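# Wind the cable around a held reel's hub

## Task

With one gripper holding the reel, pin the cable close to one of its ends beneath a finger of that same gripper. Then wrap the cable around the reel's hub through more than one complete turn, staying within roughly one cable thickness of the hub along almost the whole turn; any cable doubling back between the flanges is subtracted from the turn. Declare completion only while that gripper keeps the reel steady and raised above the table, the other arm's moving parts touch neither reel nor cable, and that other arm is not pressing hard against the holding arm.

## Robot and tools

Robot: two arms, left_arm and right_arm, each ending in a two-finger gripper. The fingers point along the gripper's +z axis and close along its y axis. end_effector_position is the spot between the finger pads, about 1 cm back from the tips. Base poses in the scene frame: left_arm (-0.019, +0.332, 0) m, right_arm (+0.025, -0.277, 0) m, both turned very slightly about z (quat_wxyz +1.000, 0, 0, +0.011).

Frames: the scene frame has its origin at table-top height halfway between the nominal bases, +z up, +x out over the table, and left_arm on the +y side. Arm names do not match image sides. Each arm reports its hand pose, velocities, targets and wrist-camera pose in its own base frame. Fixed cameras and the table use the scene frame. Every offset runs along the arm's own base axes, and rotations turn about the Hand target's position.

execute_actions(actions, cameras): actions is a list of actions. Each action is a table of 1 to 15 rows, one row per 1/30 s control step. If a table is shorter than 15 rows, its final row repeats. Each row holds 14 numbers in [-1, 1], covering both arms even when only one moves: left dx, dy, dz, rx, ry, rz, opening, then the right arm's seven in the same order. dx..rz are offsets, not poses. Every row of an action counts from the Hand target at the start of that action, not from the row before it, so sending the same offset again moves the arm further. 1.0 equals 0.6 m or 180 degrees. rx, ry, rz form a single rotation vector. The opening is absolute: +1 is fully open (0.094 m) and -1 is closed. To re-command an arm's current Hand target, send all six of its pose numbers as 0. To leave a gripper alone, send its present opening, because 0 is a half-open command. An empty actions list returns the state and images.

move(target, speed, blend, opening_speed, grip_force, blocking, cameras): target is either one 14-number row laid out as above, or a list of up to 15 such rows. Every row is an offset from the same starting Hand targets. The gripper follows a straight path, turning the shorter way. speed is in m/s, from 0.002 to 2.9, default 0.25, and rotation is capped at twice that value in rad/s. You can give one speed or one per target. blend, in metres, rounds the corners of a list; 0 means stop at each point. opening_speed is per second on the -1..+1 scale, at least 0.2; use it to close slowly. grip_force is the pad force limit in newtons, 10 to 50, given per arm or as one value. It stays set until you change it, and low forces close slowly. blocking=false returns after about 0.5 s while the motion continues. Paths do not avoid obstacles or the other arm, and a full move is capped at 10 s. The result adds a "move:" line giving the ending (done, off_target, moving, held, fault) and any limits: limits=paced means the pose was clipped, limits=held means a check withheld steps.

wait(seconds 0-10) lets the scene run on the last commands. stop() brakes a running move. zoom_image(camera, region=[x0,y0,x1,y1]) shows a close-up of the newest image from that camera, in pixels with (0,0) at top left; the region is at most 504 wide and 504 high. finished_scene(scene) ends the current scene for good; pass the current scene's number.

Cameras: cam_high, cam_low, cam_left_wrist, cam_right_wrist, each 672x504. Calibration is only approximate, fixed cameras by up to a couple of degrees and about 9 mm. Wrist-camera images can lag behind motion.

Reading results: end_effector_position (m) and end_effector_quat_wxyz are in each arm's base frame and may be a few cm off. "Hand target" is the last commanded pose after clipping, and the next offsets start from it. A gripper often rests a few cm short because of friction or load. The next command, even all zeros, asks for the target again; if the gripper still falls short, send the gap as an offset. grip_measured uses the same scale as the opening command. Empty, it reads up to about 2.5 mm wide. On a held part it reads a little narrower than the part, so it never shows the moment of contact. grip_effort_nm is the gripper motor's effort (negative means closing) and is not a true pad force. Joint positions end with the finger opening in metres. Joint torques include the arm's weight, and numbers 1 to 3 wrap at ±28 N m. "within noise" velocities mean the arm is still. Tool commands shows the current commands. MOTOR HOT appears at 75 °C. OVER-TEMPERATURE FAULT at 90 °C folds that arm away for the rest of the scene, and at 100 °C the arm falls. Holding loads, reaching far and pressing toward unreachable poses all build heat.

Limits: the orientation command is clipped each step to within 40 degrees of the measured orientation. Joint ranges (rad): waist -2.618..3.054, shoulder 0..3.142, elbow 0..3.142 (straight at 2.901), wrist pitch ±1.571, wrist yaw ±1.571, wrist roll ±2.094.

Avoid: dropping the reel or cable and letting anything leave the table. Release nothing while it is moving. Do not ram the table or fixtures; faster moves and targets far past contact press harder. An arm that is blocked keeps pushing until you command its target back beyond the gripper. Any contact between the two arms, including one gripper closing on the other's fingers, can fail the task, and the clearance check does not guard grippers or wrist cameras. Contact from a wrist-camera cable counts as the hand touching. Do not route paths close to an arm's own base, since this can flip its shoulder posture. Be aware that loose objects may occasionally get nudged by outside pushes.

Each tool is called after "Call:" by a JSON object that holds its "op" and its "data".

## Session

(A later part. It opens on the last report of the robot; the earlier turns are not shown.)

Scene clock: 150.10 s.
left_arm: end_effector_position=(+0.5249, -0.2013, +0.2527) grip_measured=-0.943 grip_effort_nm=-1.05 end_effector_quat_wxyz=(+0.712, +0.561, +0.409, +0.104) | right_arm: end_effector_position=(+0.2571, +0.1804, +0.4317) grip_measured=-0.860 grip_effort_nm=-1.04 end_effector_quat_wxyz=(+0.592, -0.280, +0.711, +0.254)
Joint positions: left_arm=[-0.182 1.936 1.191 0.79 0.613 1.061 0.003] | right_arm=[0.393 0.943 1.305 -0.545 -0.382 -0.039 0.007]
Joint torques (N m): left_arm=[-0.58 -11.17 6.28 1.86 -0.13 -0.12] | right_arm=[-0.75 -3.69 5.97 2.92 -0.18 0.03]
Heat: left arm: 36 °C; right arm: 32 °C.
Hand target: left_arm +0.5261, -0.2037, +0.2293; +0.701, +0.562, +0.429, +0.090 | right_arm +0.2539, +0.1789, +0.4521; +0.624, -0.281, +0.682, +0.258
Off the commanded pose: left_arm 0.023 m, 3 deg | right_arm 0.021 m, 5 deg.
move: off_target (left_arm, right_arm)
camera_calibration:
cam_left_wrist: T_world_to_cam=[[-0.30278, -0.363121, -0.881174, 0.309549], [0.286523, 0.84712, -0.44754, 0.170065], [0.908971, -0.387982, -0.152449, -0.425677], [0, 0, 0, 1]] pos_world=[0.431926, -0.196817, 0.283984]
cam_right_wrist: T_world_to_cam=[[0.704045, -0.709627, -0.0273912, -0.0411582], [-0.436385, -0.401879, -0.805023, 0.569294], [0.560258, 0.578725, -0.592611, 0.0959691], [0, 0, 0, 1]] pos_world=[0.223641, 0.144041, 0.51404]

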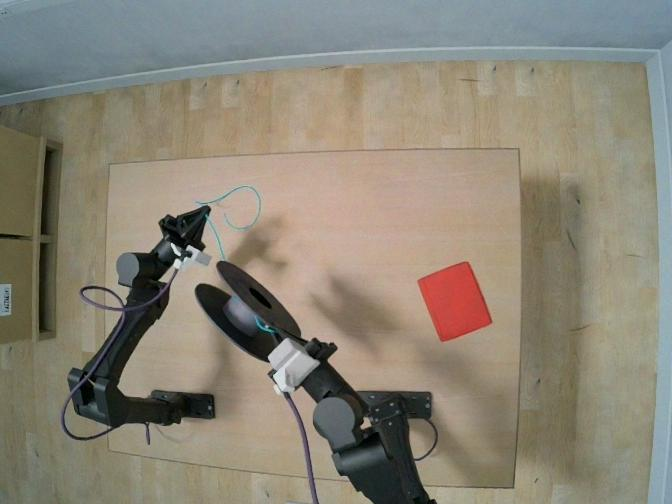

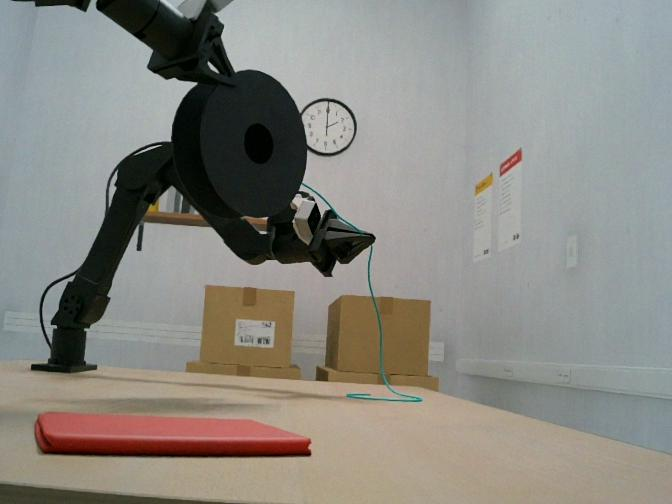

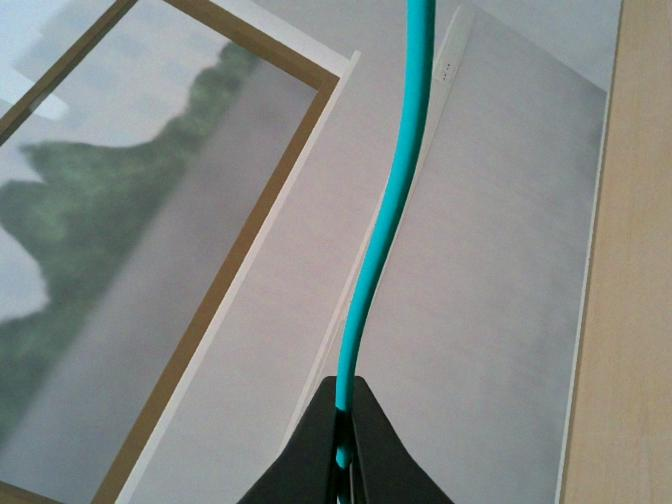

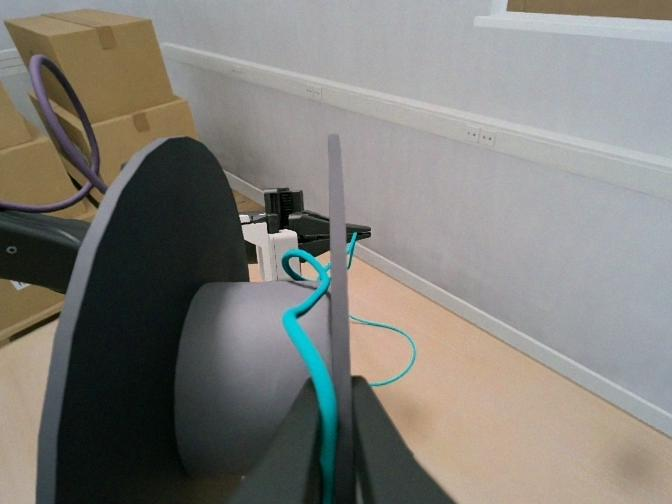

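Call:
{"op": "move", "data": {"target": [0.006,0.09,-0.05,0,0,0,-1,0,0,0,0,0,0,-1], "speed": 0.08, "cameras": ["cam_low","cam_left_wrist","cam_right_wrist"]}}

Call:
{"op": "zoom_image", "data": {"camera": "cam_right_wrist", "region": [200, 150, 460, 410]}}

Scene clock: 151.90 s.
left_arm: end_effector_position=(+0.5256, -0.1585, +0.2301) grip_measured=-0.943 grip_effort_nm=-1.05 end_effector_quat_wxyz=(+0.718, +0.564, +0.395, +0.106) | right_arm: end_effector_position=(+0.2577, +0.1806, +0.4290) grip_measured=-0.860 grip_effort_nm=-1.04 end_effector_quat_wxyz=(+0.590, -0.280, +0.713, +0.254)
Joint positions: left_arm=[-0.071 1.984 1.133 0.922 0.741 1.059 0.003] | right_arm=[0.393 0.943 1.299 -0.545 -0.382 -0.039 0.007]
Joint torques (N m): left_arm=[1.39 -10.51 5.61 1.69 -0.07 -0.12] | right_arm=[-0.77 -3.81 6.42 2.92 -0.19 0.01]
Heat: left arm: 36 °C; right arm: 32 °C.
Hand target: left_arm +0.5297, -0.1497, +0.1995; +0.701, +0.562, +0.429, +0.090 | right_arm +0.2539, +0.1789, +0.4522; +0.624, -0.281, +0.682, +0.258
Off the commanded pose: left_arm 0.032 m, 5 deg | right_arm 0.023 m, 5 deg.
move: off_target (left_arm, right_arm)
camera_calibration:
cam_left_wrist: T_world_to_cam=[[-0.286227, -0.356326, -0.889441, 0.299702], [0.311924, 0.84306, -0.438124, 0.10732], [0.905968, -0.402841, -0.13016, -0.419037], [0, 0, 0, 1]] pos_world=[0.431941, -0.152491, 0.259045]
cam_right_wrist: T_world_to_cam=[[0.703943, -0.709636, -0.0296861, -0.0404463], [-0.440874, -0.403804, -0.801607, 0.567492], [0.556861, 0.577373, -0.597114, 0.0970118], [0, 0, 0, 1]] pos_world=[0.224642, 0.144441, 0.511632]
Images, in order (width x height): cam_low 672x504, cam_left_wrist 672x504, cam_right_wrist 672x504.

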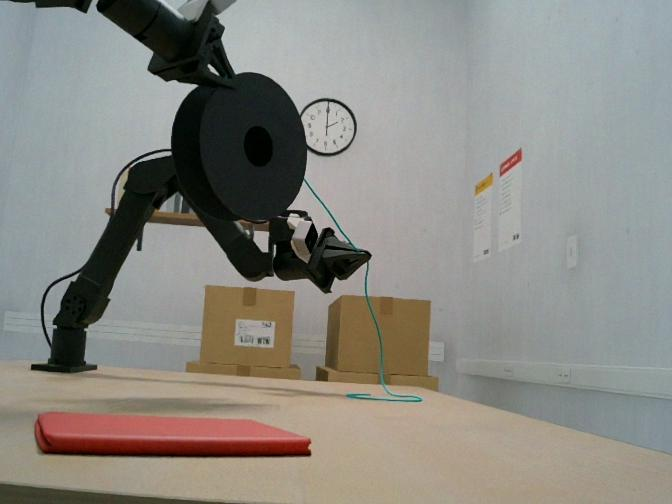

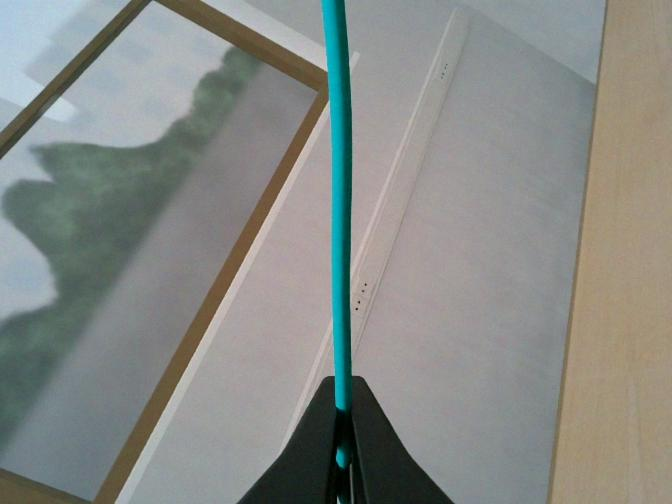

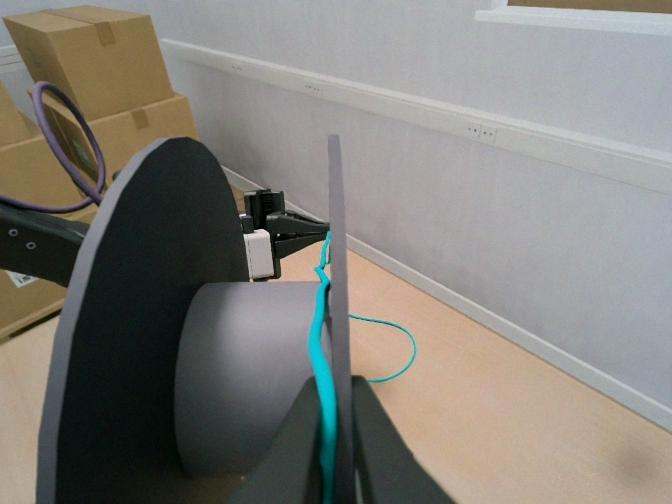

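Scaled by 1.938 from the camera's 672x504 image, which has a finer 960x720 frame.

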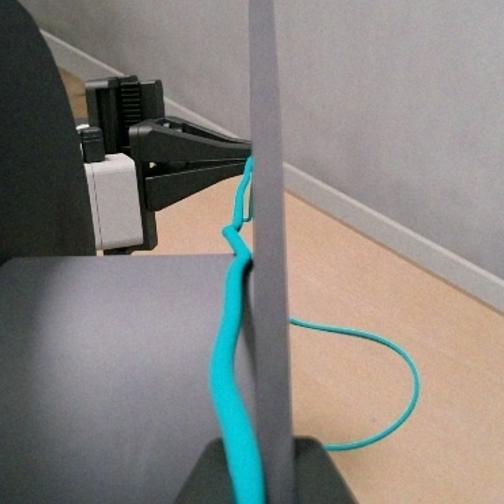

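Call:
{"op": "move", "data": {"target": [-0.176,-0.221,-0.18,-0.176,0.178,0,-1,0,0,0,0,0,0,-1], "speed": 0.08, "cameras": ["cam_low","cam_left_wrist","cam_right_wrist","cam_high"]}}

Call:
{"op": "zoom_image", "data": {"camera": "cam_right_wrist", "region": [200, 200, 460, 460]}}

Scene clock: 158.33 s.
left_arm: end_effector_position=(+0.4273, -0.2844, +0.1060) grip_measured=-0.943 grip_effort_nm=-1.06 end_effector_quat_wxyz=(+0.689, +0.360, +0.601, -0.187) | right_arm: end_effector_position=(+0.2577, +0.1806, +0.4290) grip_measured=-0.860 grip_effort_nm=-1.04 end_effector_quat_wxyz=(+0.590, -0.280, +0.713, +0.254)
Joint positions: left_arm=[-0.475 2.187 0.769 1.439 0.329 0.268 0.003] | right_arm=[0.393 0.943 1.299 -0.545 -0.382 -0.039 0.007]
Joint torques (N m): left_arm=[-0.44 -10.17 3.52 2.21 -0.17 -0.07] | right_arm=[-0.75 -3.74 6.48 2.92 -0.21 0.01]
Heat: left arm: 36 °C; right arm: 32 °C.
Hand target: left_arm +0.4242, -0.2822, +0.0915; +0.683, +0.355, +0.611, -0.185 | right_arm +0.2539, +0.1788, +0.4522; +0.624, -0.281, +0.682, +0.258
Off the commanded pose: left_arm 0.015 m, 2 deg | right_arm 0.024 m, 5 deg.
move: off_target (left_arm, right_arm)
camera_calibration:
cam_left_wrist: T_world_to_cam=[[-0.6801, -0.683497, -0.265134, 0.125483], [-0.110872, 0.453385, -0.884392, 0.306968], [0.724687, -0.572079, -0.384127, -0.340649], [0, 0, 0, 1]] pos_world=[0.366239, -0.248285, 0.173898]
cam_right_wrist: T_world_to_cam=[[0.703943, -0.709636, -0.0296861, -0.0404463], [-0.440874, -0.403804, -0.801607, 0.567492], [0.556861, 0.577373, -0.597114, 0.0970118], [0, 0, 0, 1]] pos_world=[0.224642, 0.144441, 0.511632]

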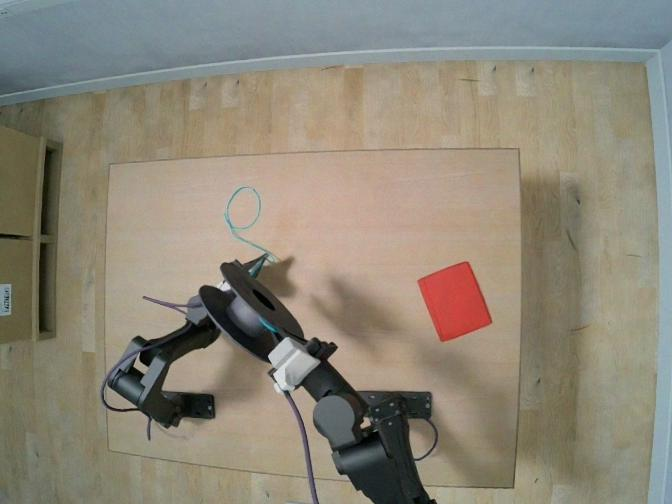

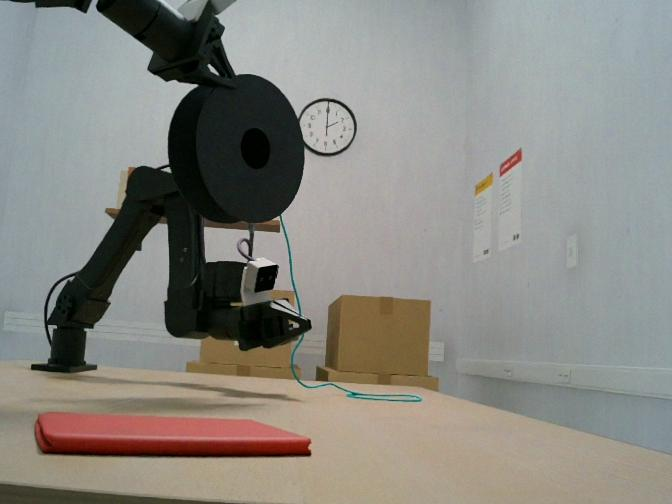

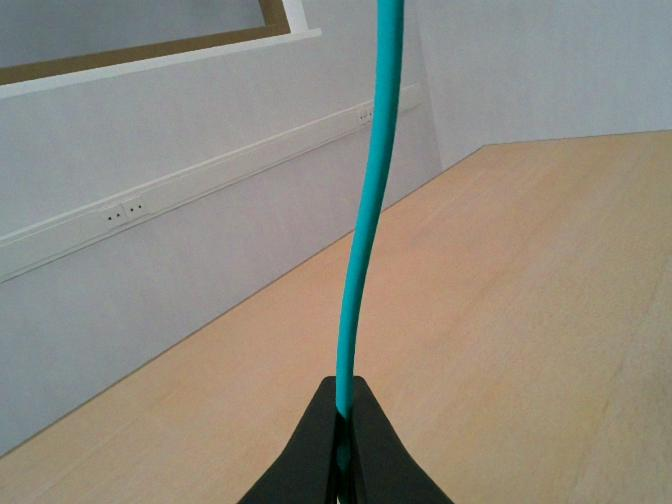

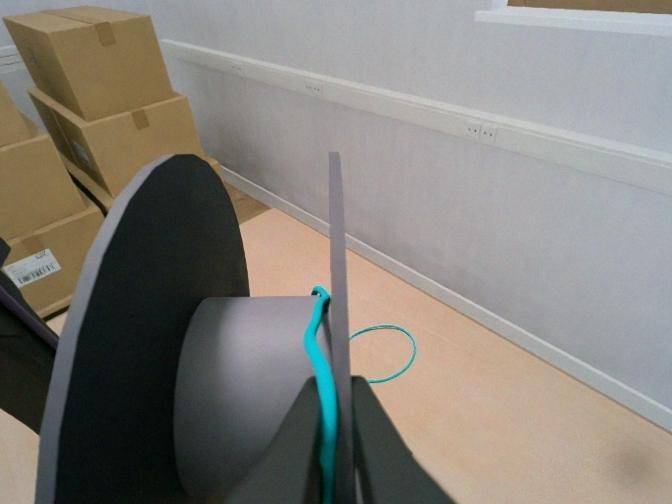

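Scaled by 1.938 from the camera's 672x504 image, which has a finer 960x720 frame.

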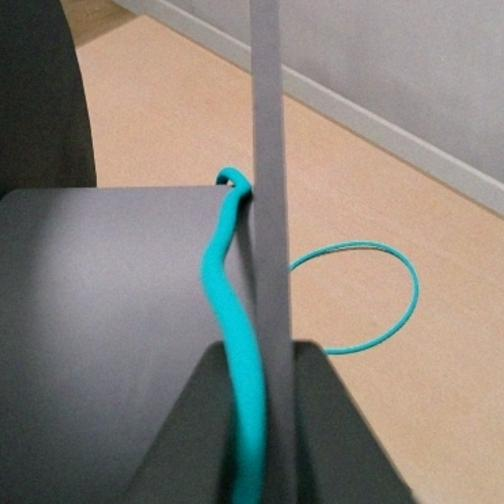

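Call:
{"op": "move", "data": {"target": [[0,0,0,0,0,0,-1,0,0,0.035,0,0,0,-1],[0,0,0,0,0,0,-0.87,0,0,0.035,0,0,0,-1],[0,0,0,0,0,0,-0.87,0.02,0.02,0.2,0,0,0,-1],[0,0,0,0,0,0,-1,0.02,0.02,0.2,0,0,0,-1]], "speed": 0.07, "cameras": ["cam_low","cam_left_wrist","cam_right_wrist","cam_high"]}}

Call:
{"op": "zoom_image", "data": {"camera": "cam_right_wrist", "region": [200, 200, 460, 460]}}

Scene clock: 163.00 s.
left_arm: end_effector_position=(+0.4275, -0.2842, +0.1082) grip_measured=-0.944 grip_effort_nm=-1.05 end_effector_quat_wxyz=(+0.692, +0.358, +0.598, -0.187) | right_arm: end_effector_position=(+0.2711, +0.1899, +0.5517) grip_measured=-0.860 grip_effort_nm=-1.04 end_effector_quat_wxyz=(+0.601, -0.281, +0.705, +0.252)
Joint positions: left_arm=[-0.475 2.187 0.769 1.448 0.327 0.267 0.003] | right_arm=[0.418 1.33 2.113 -0.944 -0.355 -0.039 0.007]
Joint torques (N m): left_arm=[-0.4 -10.15 3.56 2.12 -0.17 -0.09] | right_arm=[0.64 -3.48 7.45 2.57 -0.04 0.09]
Heat: left arm: 37 °C; right arm: 32 °C.
Hand target: left_arm +0.4242, -0.2822, +0.0915; +0.683, +0.355, +0.611, -0.185 | right_arm +0.2658, +0.1909, +0.5722; +0.624, -0.281, +0.682, +0.258
Off the commanded pose: left_arm 0.017 m, 2 deg | right_arm 0.021 m, 4 deg.
move: off_target (left_arm, right_arm); target 2's new opening was sent with left_arm's hand 0.017 m and 2 deg from that target; target 4's new opening was sent with left_arm's hand 0.017 m and 2 deg from that target
camera_calibration:
cam_left_wrist: T_world_to_cam=[[-0.676928, -0.686041, -0.266677, 0.12445], [-0.105223, 0.448783, -0.887424, 0.305424], [0.72849, -0.572662, -0.375981, -0.342426], [0, 0, 0, 1]] pos_world=[0.365835, -0.247786, 0.175483]
cam_right_wrist: T_world_to_cam=[[0.702946, -0.711087, -0.0149179, -0.0472304], [-0.419511, -0.397588, -0.816048, 0.676556], [0.57435, 0.579896, -0.577791, 0.141522], [0, 0, 0, 1]] pos_world=[0.23574, 0.153337, 0.633168]

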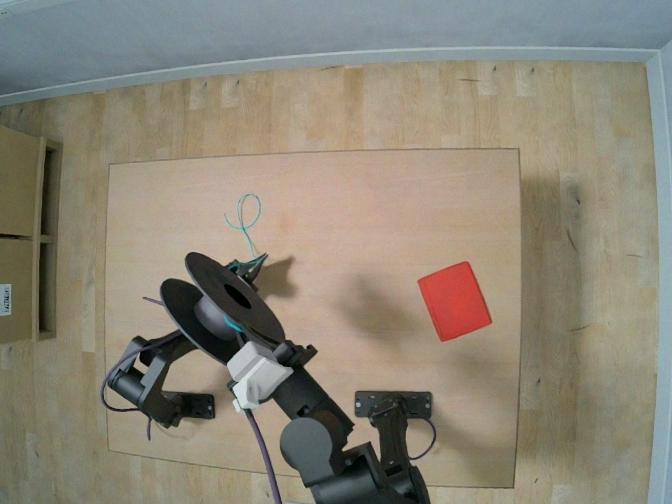

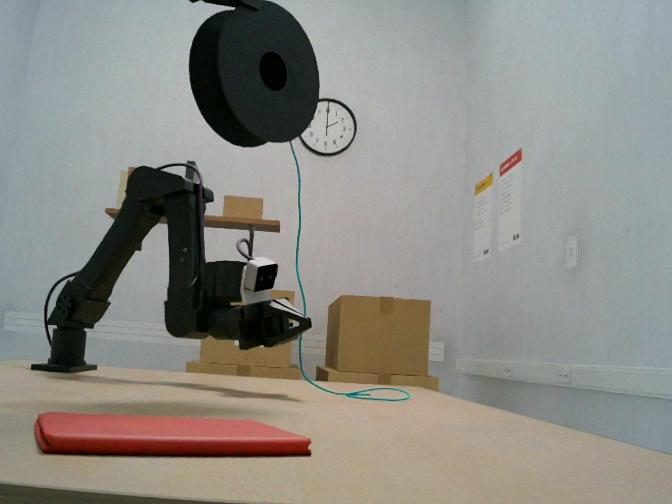

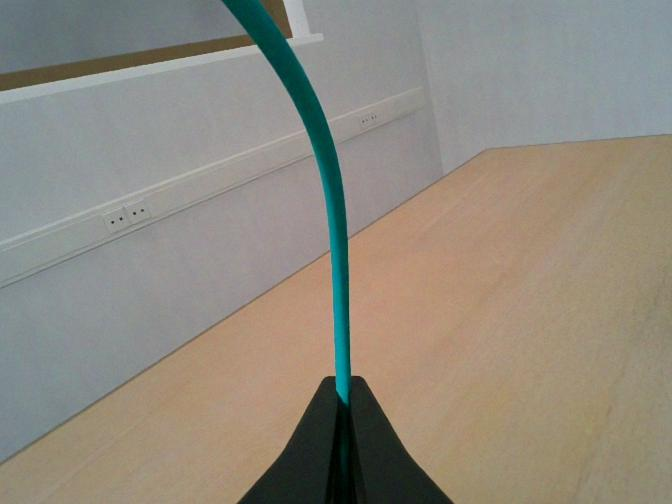

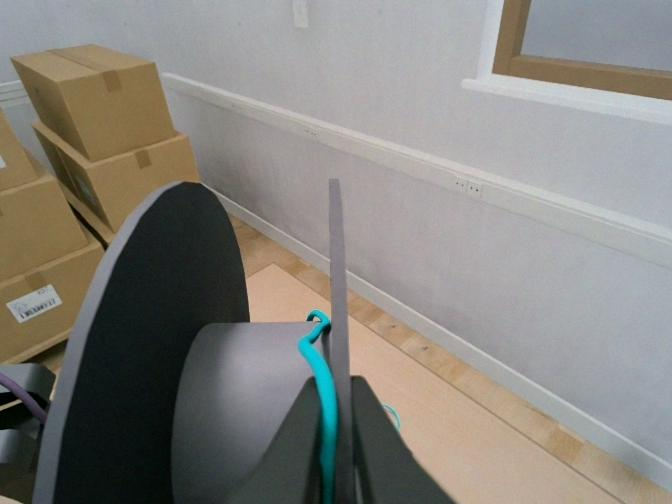

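Scaled by 1.938 from the camera's 672x504 image, which has a finer 960x720 frame.

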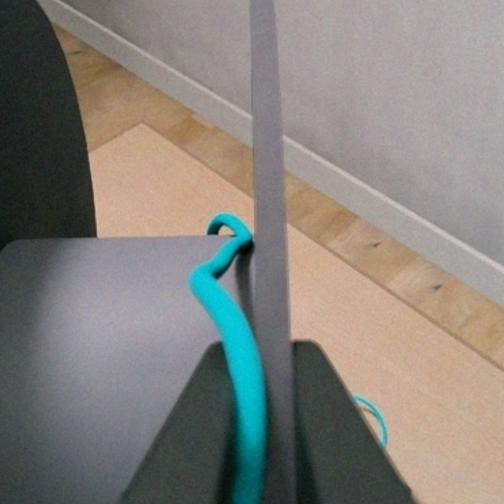

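Call:
{"op": "move", "data": {"target": [[-0.18,-0.18,0.01,-0.12,0.121,0,-1,0,0,0,0,0,0,-1],[-0.371,-0.368,0.137,-0.242,0.245,0,-1,0,0,0,0,0,0,-1]], "speed": 0.12, "blend": 0.04, "cameras": ["all"]}}

Call:
{"op": "zoom_image", "data": {"camera": "cam_right_wrist", "region": [200, 200, 460, 460]}}

Scene clock: 169.77 s.
left_arm: end_effector_position=(+0.2021, -0.5005, +0.1558) grip_measured=-0.944 grip_effort_nm=-1.05 end_effector_quat_wxyz=(+0.486, -0.003, +0.713, -0.506) | right_arm: end_effector_position=(+0.2705, +0.1893, +0.5463) grip_measured=-0.861 grip_effort_nm=-1.05 end_effector_quat_wxyz=(+0.592, -0.281, +0.712, +0.251)
Joint positions: left_arm=[-1.37 2.061 0.959 1.084 -0.569 -0.819 0.003] | right_arm=[0.418 1.33 2.113 -0.967 -0.353 -0.039 0.007]
Joint torques (N m): left_arm=[-0.62 -16.77 9.09 1.54 -0.16 -0.02] | right_arm=[0.62 -3.71 7.17 2.8 -0.07 0.07]
Motor temperatures (°C): left_arm=[20 29 35 38 22 21 28] | right_arm=[22 20 29 33 21 23 22]
Heat: left arm: 38 °C; right arm: 33 °C.
Hand target: left_arm +0.2015, -0.5030, +0.1737; +0.490, -0.011, +0.707, -0.510 | right_arm +0.2658, +0.1909, +0.5722; +0.624, -0.281, +0.682, +0.258
Off the commanded pose: left_arm 0.018 m, 1 deg | right_arm 0.026 m, 5 deg.
move: off_target (left_arm, right_arm)
camera_calibration:
cam_left_wrist: T_world_to_cam=[[-0.473926, -0.497053, 0.726864, -0.265167], [-0.776459, -0.153453, -0.611199, 0.212192], [0.415338, -0.854044, -0.313216, -0.371549], [0, 0, 0, 1]] pos_world=[0.193407, -0.416559, 0.206056]
cam_right_wrist: T_world_to_cam=[[0.70123, -0.712579, -0.0225257, -0.0424401], [-0.436775, -0.404417, -0.803539, 0.670792], [0.563475, 0.573304, -0.594826, 0.152626], [0, 0, 0, 1]] pos_world=[0.236744, 0.153537, 0.628837]

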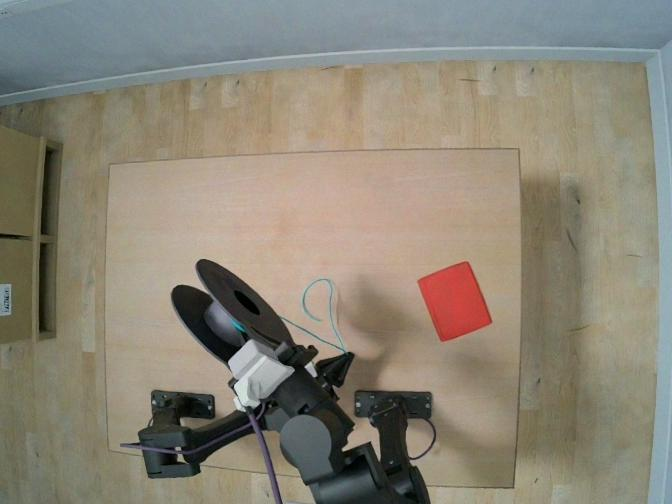

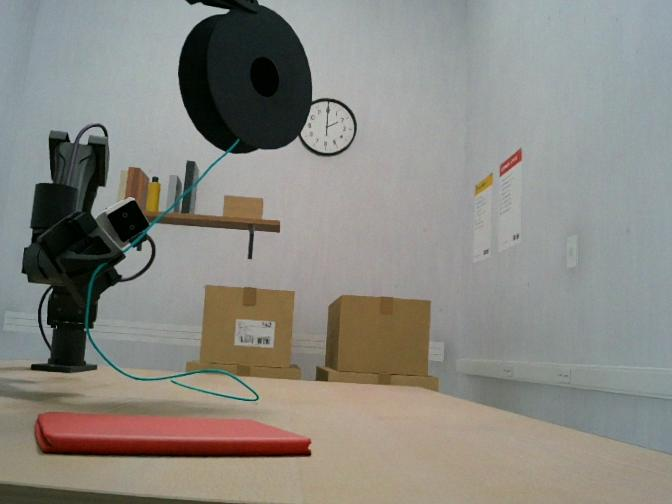

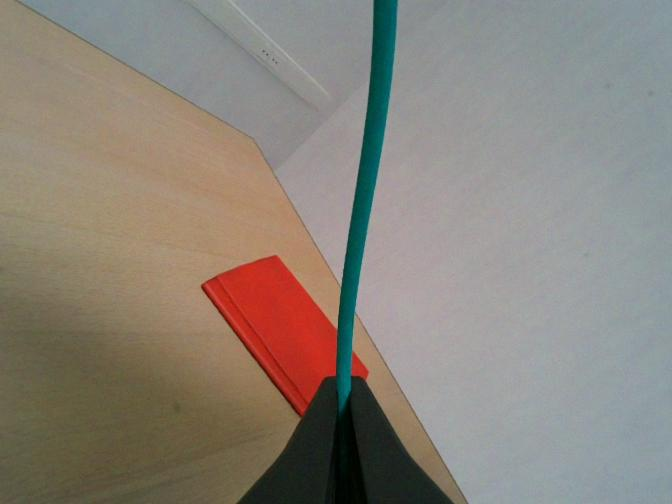

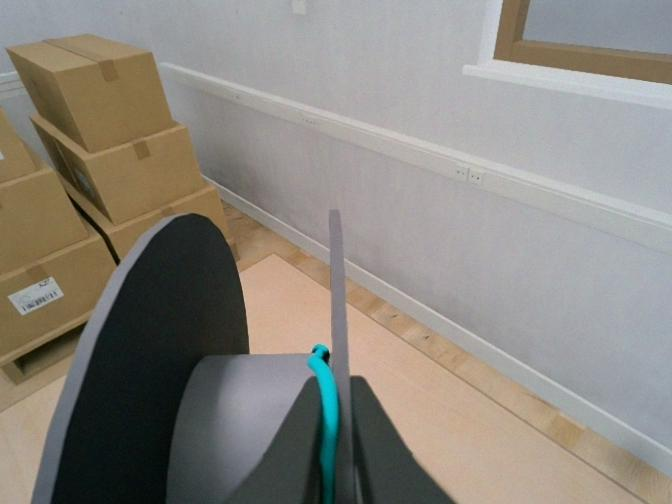

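Scaled by 1.938 from the camera's 672x504 image, which has a finer 960x720 frame.

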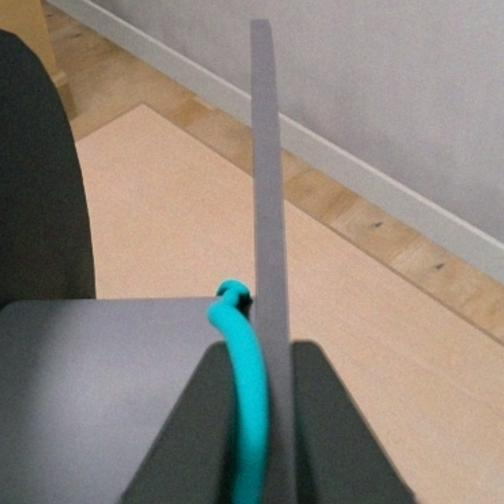

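Call:
{"op": "move", "data": {"target": [[0,0,0,0,0,0,-0.87,0,0,0,0,0,0,-1],[0.1007,0.1,0.167,0,0,0,-0.87,0,0,0,0,0,0,-1],[0.1007,0.1,0.167,0,0,0,-1,0,0,0,0,0,0,-1],[0.055,0.055,0.29,-0.078,0.079,0,-1,0,0,0,0,0,0,-1]], "speed": 0.1, "cameras": ["all"]}}

Call:
{"op": "zoom_image", "data": {"camera": "cam_low", "region": [60, 0, 340, 300]}}

Scene clock: 176.17 s.
left_arm: end_effector_position=(+0.2344, -0.4765, +0.3168) grip_measured=-0.959 grip_effort_nm=-1.05 end_effector_quat_wxyz=(+0.384, -0.121, +0.714, -0.573) | right_arm: end_effector_position=(+0.2717, +0.1891, +0.5509) grip_measured=-0.861 grip_effort_nm=-1.04 end_effector_quat_wxyz=(+0.600, -0.279, +0.706, +0.250)
Joint positions: left_arm=[-1.264 1.669 1.222 0.393 -0.451 -1.172 0.002] | right_arm=[0.418 1.33 2.113 -0.947 -0.349 -0.039 0.007]
Joint torques (N m): left_arm=[-0.38 -14.37 12.56 1.8 -0.31 0.01] | right_arm=[0.68 -3.52 7.43 2.59 -0.12 0.07]
Heat: left arm: 37 °C; right arm: 33 °C.
Hand target: left_arm +0.2345, -0.4701, +0.3476; +0.394, -0.133, +0.695, -0.587 | right_arm +0.2658, +0.1908, +0.5722; +0.624, -0.281, +0.682, +0.258
Off the commanded pose: left_arm 0.032 m, 3 deg | right_arm 0.022 m, 4 deg.
move: off_target (left_arm, right_arm); target 3's new opening was sent with left_arm's hand 0.021 m and 2 deg from that target
camera_calibration:
cam_left_wrist: T_world_to_cam=[[-0.252171, -0.322347, 0.912416, -0.382386], [-0.905423, -0.254148, -0.340026, 0.235723], [0.341495, -0.911867, -0.227772, -0.351334], [0, 0, 0, 1]] pos_world=[0.236981, -0.383723, 0.349023]
cam_right_wrist: T_world_to_cam=[[0.698878, -0.715081, -0.0151388, -0.0462433], [-0.423721, -0.396882, -0.814214, 0.675801], [0.576221, 0.575451, -0.580367, 0.14287], [0, 0, 0, 1]] pos_world=[0.236345, 0.152931, 0.632464]

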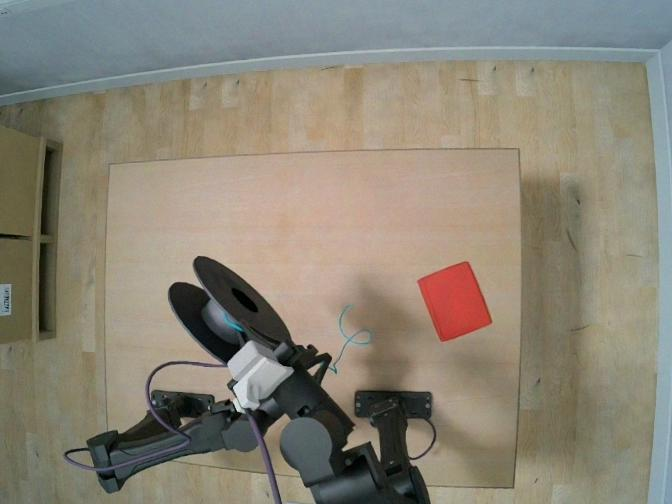

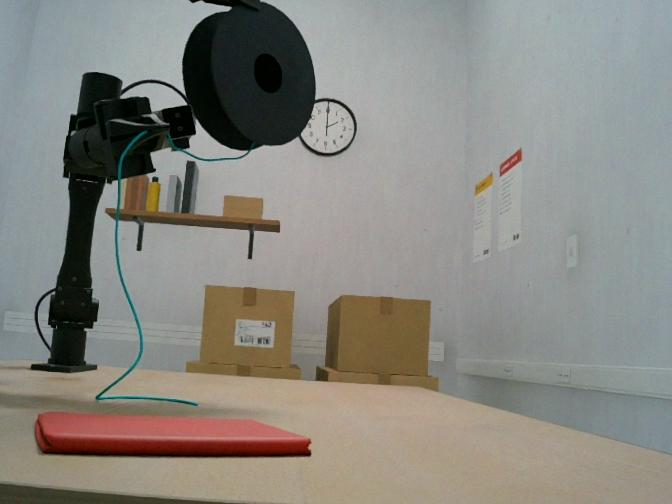

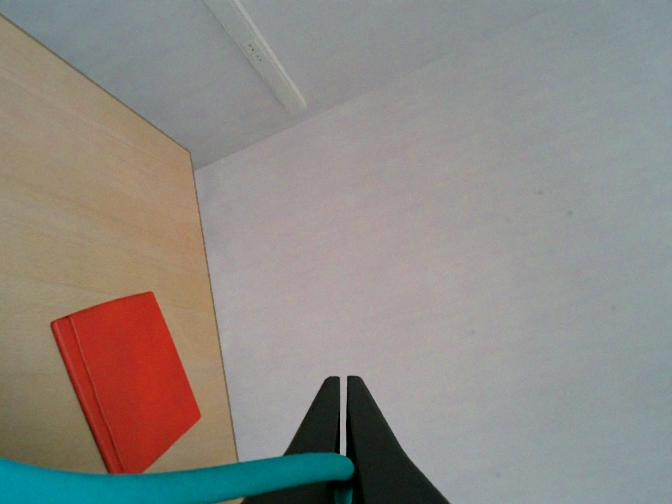

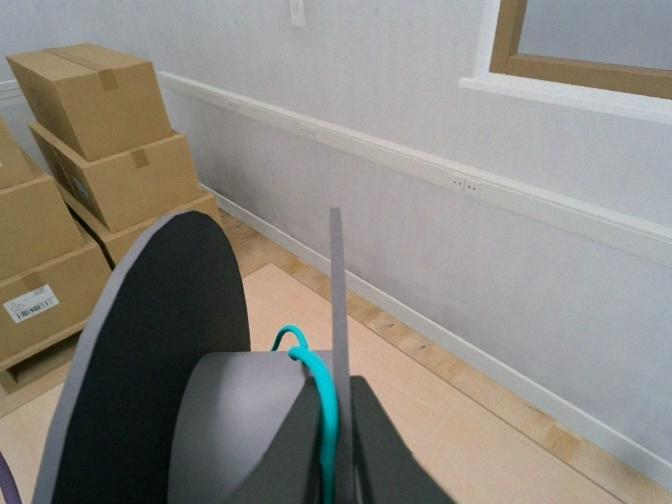

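Scaled by 1.680 from the camera's 672x504 image, which has a finer 960x720 frame.

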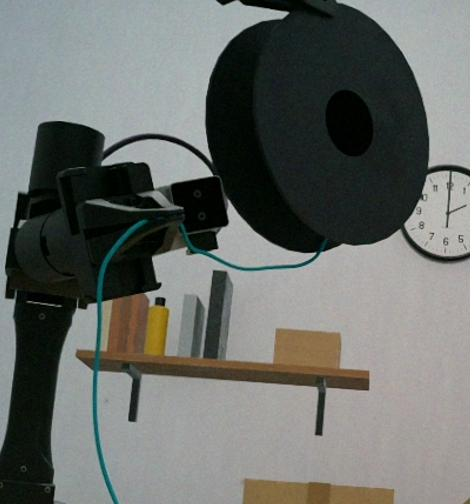

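Call:
{"op": "move", "data": {"target": [-0.076,-0.044,0.1,-0.0781,0.079,0,-1,0,0,0,0,0,0,-1], "speed": 0.08, "cameras": ["all"]}}

Call:
{"op": "zoom_image", "data": {"camera": "cam_low", "region": [60, 0, 340, 300]}}

Scene clock: 179.87 s.
left_arm: end_effector_position=(+0.1884, -0.4919, +0.4077) grip_measured=-0.959 grip_effort_nm=-1.05 end_effector_quat_wxyz=(+0.279, -0.248, +0.659, -0.653) | right_arm: end_effector_position=(+0.2717, +0.1891, +0.5509) grip_measured=-0.861 grip_effort_nm=-1.04 end_effector_quat_wxyz=(+0.600, -0.279, +0.706, +0.250)
Joint positions: left_arm=[-1.4 1.669 1.524 0.155 -0.594 -1.521 0.002] | right_arm=[0.418 1.33 2.113 -0.947 -0.349 -0.039 0.007]
Joint torques (N m): left_arm=[-0.51 -9.06 12.15 1.68 -0.23 0.03] | right_arm=[0.65 -3.49 7.41 2.61 -0.1 0.08]
Heat: left arm: 37 °C; right arm: 33 °C.
Hand target: left_arm +0.1890, -0.4965, +0.4075; +0.286, -0.252, +0.661, -0.647 | right_arm +0.2658, +0.1908, +0.5722; +0.624, -0.281, +0.682, +0.258
Off the commanded pose: left_arm 0.005 m, 1 deg | right_arm 0.022 m, 4 deg.
move: off_target (right_arm)
camera_calibration:
cam_left_wrist: T_world_to_cam=[[-0.0224171, -0.0316483, 0.999248, -0.417676], [-0.945375, -0.324461, -0.0314849, 0.0682351], [0.325213, -0.94537, -0.0226461, -0.425975], [0, 0, 0, 1]] pos_world=[0.193677, -0.393783, 0.409863]
cam_right_wrist: T_world_to_cam=[[0.698878, -0.715081, -0.0151388, -0.0462433], [-0.423721, -0.396882, -0.814214, 0.675801], [0.576221, 0.575451, -0.580367, 0.14287], [0, 0, 0, 1]] pos_world=[0.236345, 0.152931, 0.632464]

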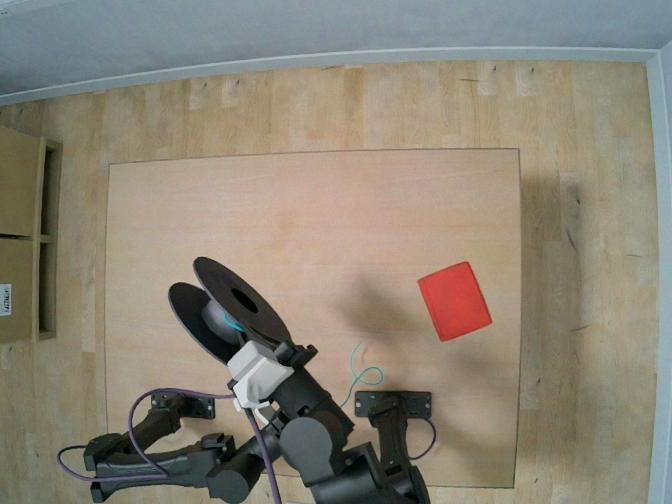

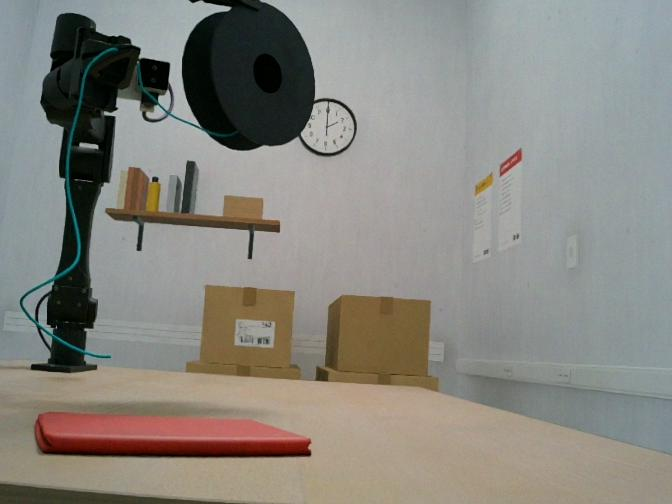

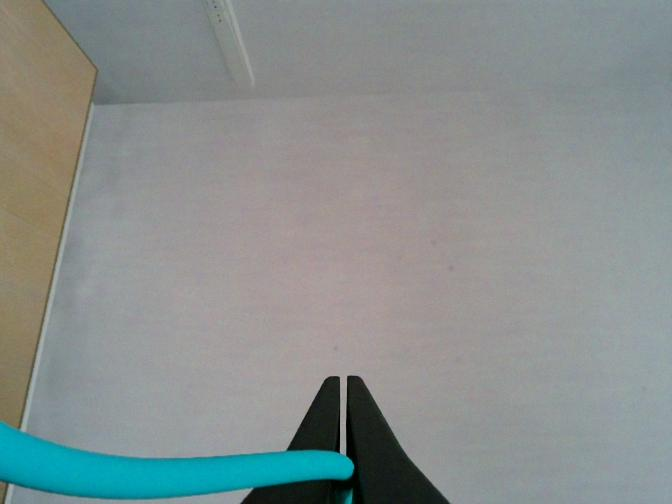

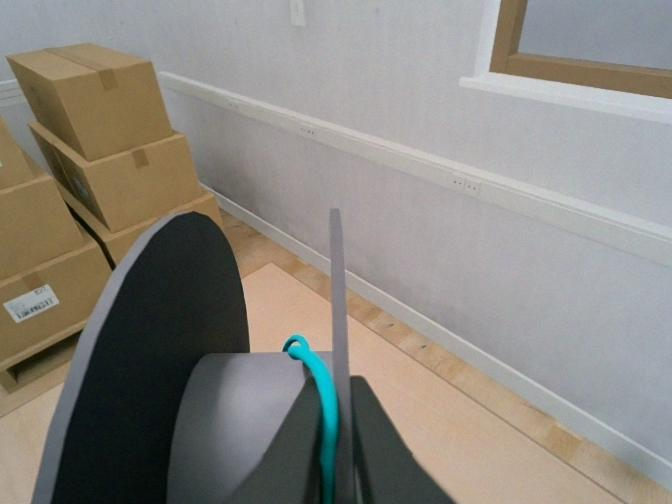

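Scaled by 1.680 from the camera's 672x504 image, which has a finer 960x720 frame.

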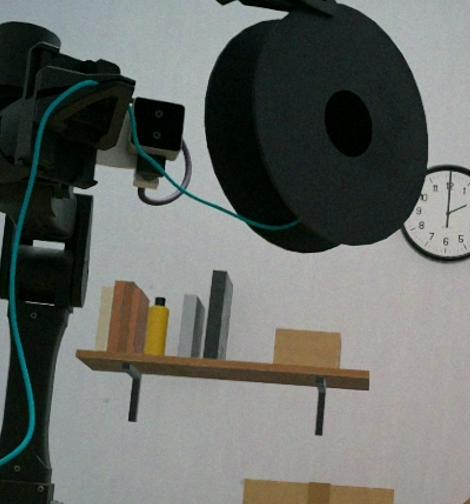

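Call:
{"op": "move", "data": {"target": [[-0.04,0.071,0.187,-0.0586,0.0593,0,-1,0,0,0,0,0,0,-1],[0.02,0.13,0.353,-0.09,0.091,0,-1,0,0,0,0,0,0,-1]], "speed": 0.08, "blend": 0.02, "cameras": ["all"]}}

Call:
{"op": "zoom_image", "data": {"camera": "cam_high", "region": [120, 220, 340, 440]}}

Scene clock: 184.10 s.
left_arm: end_effector_position=(+0.2009, -0.4179, +0.6111) grip_measured=-0.959 grip_effort_nm=-1.06 end_effector_quat_wxyz=(-0.158, +0.359, -0.576, +0.717) | right_arm: end_effector_position=(+0.2688, +0.1901, +0.5543) grip_measured=-0.861 grip_effort_nm=-1.05 end_effector_quat_wxyz=(+0.602, -0.281, +0.702, +0.254)
Joint positions: left_arm=[-1.32 1.956 2.838 -0.79 -0.521 -1.866 0.002] | right_arm=[0.42 1.33 2.122 -0.947 -0.357 -0.036 0.007]
Joint torques (N m): left_arm=[0.35 -8.91 7.49 2 0.19 0.04] | right_arm=[0.5 -3.29 6.68 2.58 0.02 0.05]
Heat: left arm: 37 °C; right arm: 33 °C.
Hand target: left_arm +0.2009, -0.4185, +0.6193; -0.151, +0.378, -0.598, +0.691 | right_arm +0.2659, +0.1908, +0.5721; +0.624, -0.281, +0.682, +0.257
Off the commanded pose: left_arm 0.008 m, 5 deg | right_arm 0.018 m, 3 deg.
elbow stopped short (left arm): the move would have taken joint 3 (elbow) straighter than the controller allows.
move: off_target (left_arm, right_arm)
camera_calibration:
cam_left_wrist: T_world_to_cam=[[0.201898, 0.279381, 0.938714, -0.496431], [-0.919151, -0.276942, 0.280114, -0.0653549], [0.338228, -0.919374, 0.20088, -0.483926], [0, 0, 0, 1]] pos_world=[0.203834, -0.324315, 0.581524]
cam_right_wrist: T_world_to_cam=[[0.705933, -0.708103, -0.0157731, -0.0463269], [-0.414981, -0.395457, -0.819393, 0.677975], [0.573977, 0.584982, -0.573016, 0.140798], [0, 0, 0, 1]] pos_world=[0.233236, 0.152941, 0.635476]

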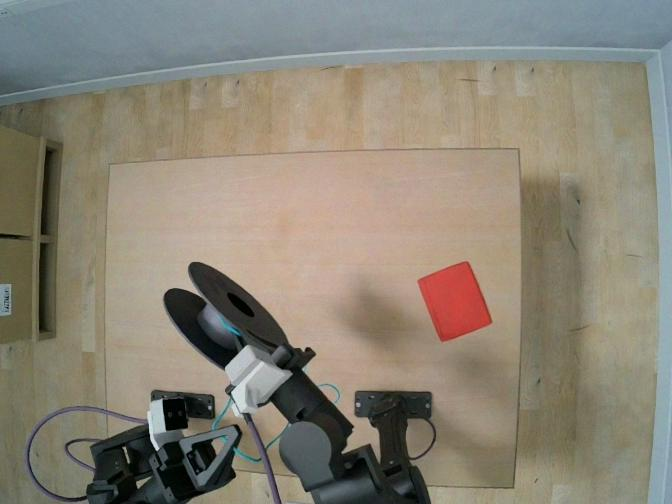

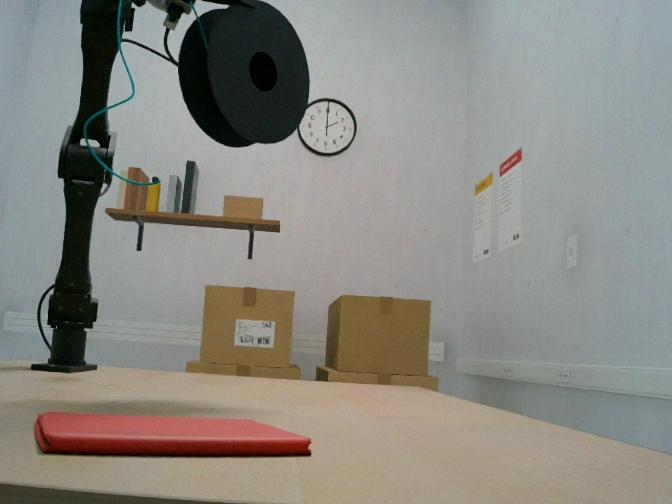

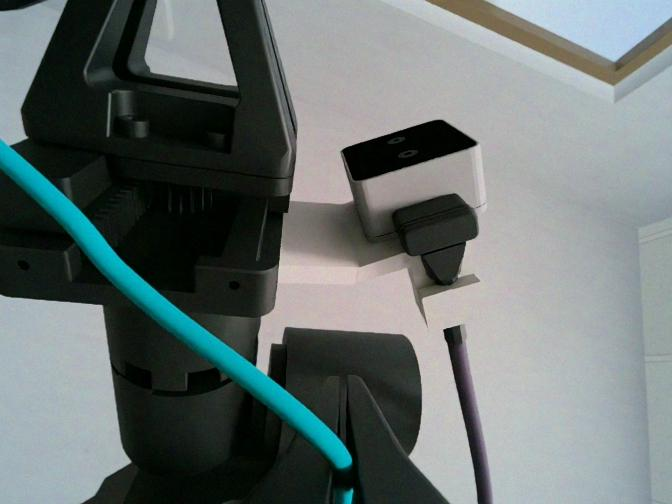

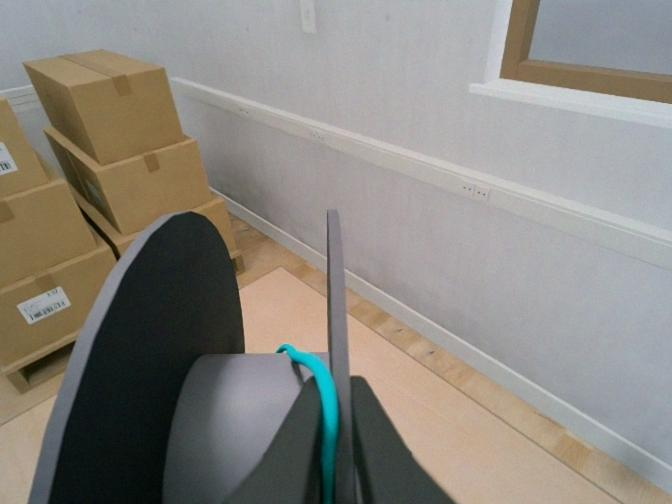

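Scaled by 2.291 from the camera's 672x504 image, which has a finer 960x720 frame.

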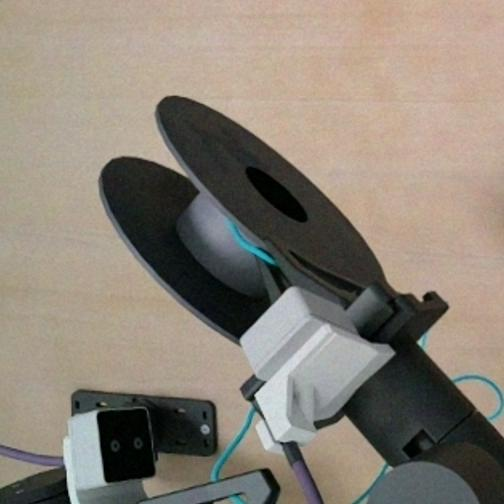

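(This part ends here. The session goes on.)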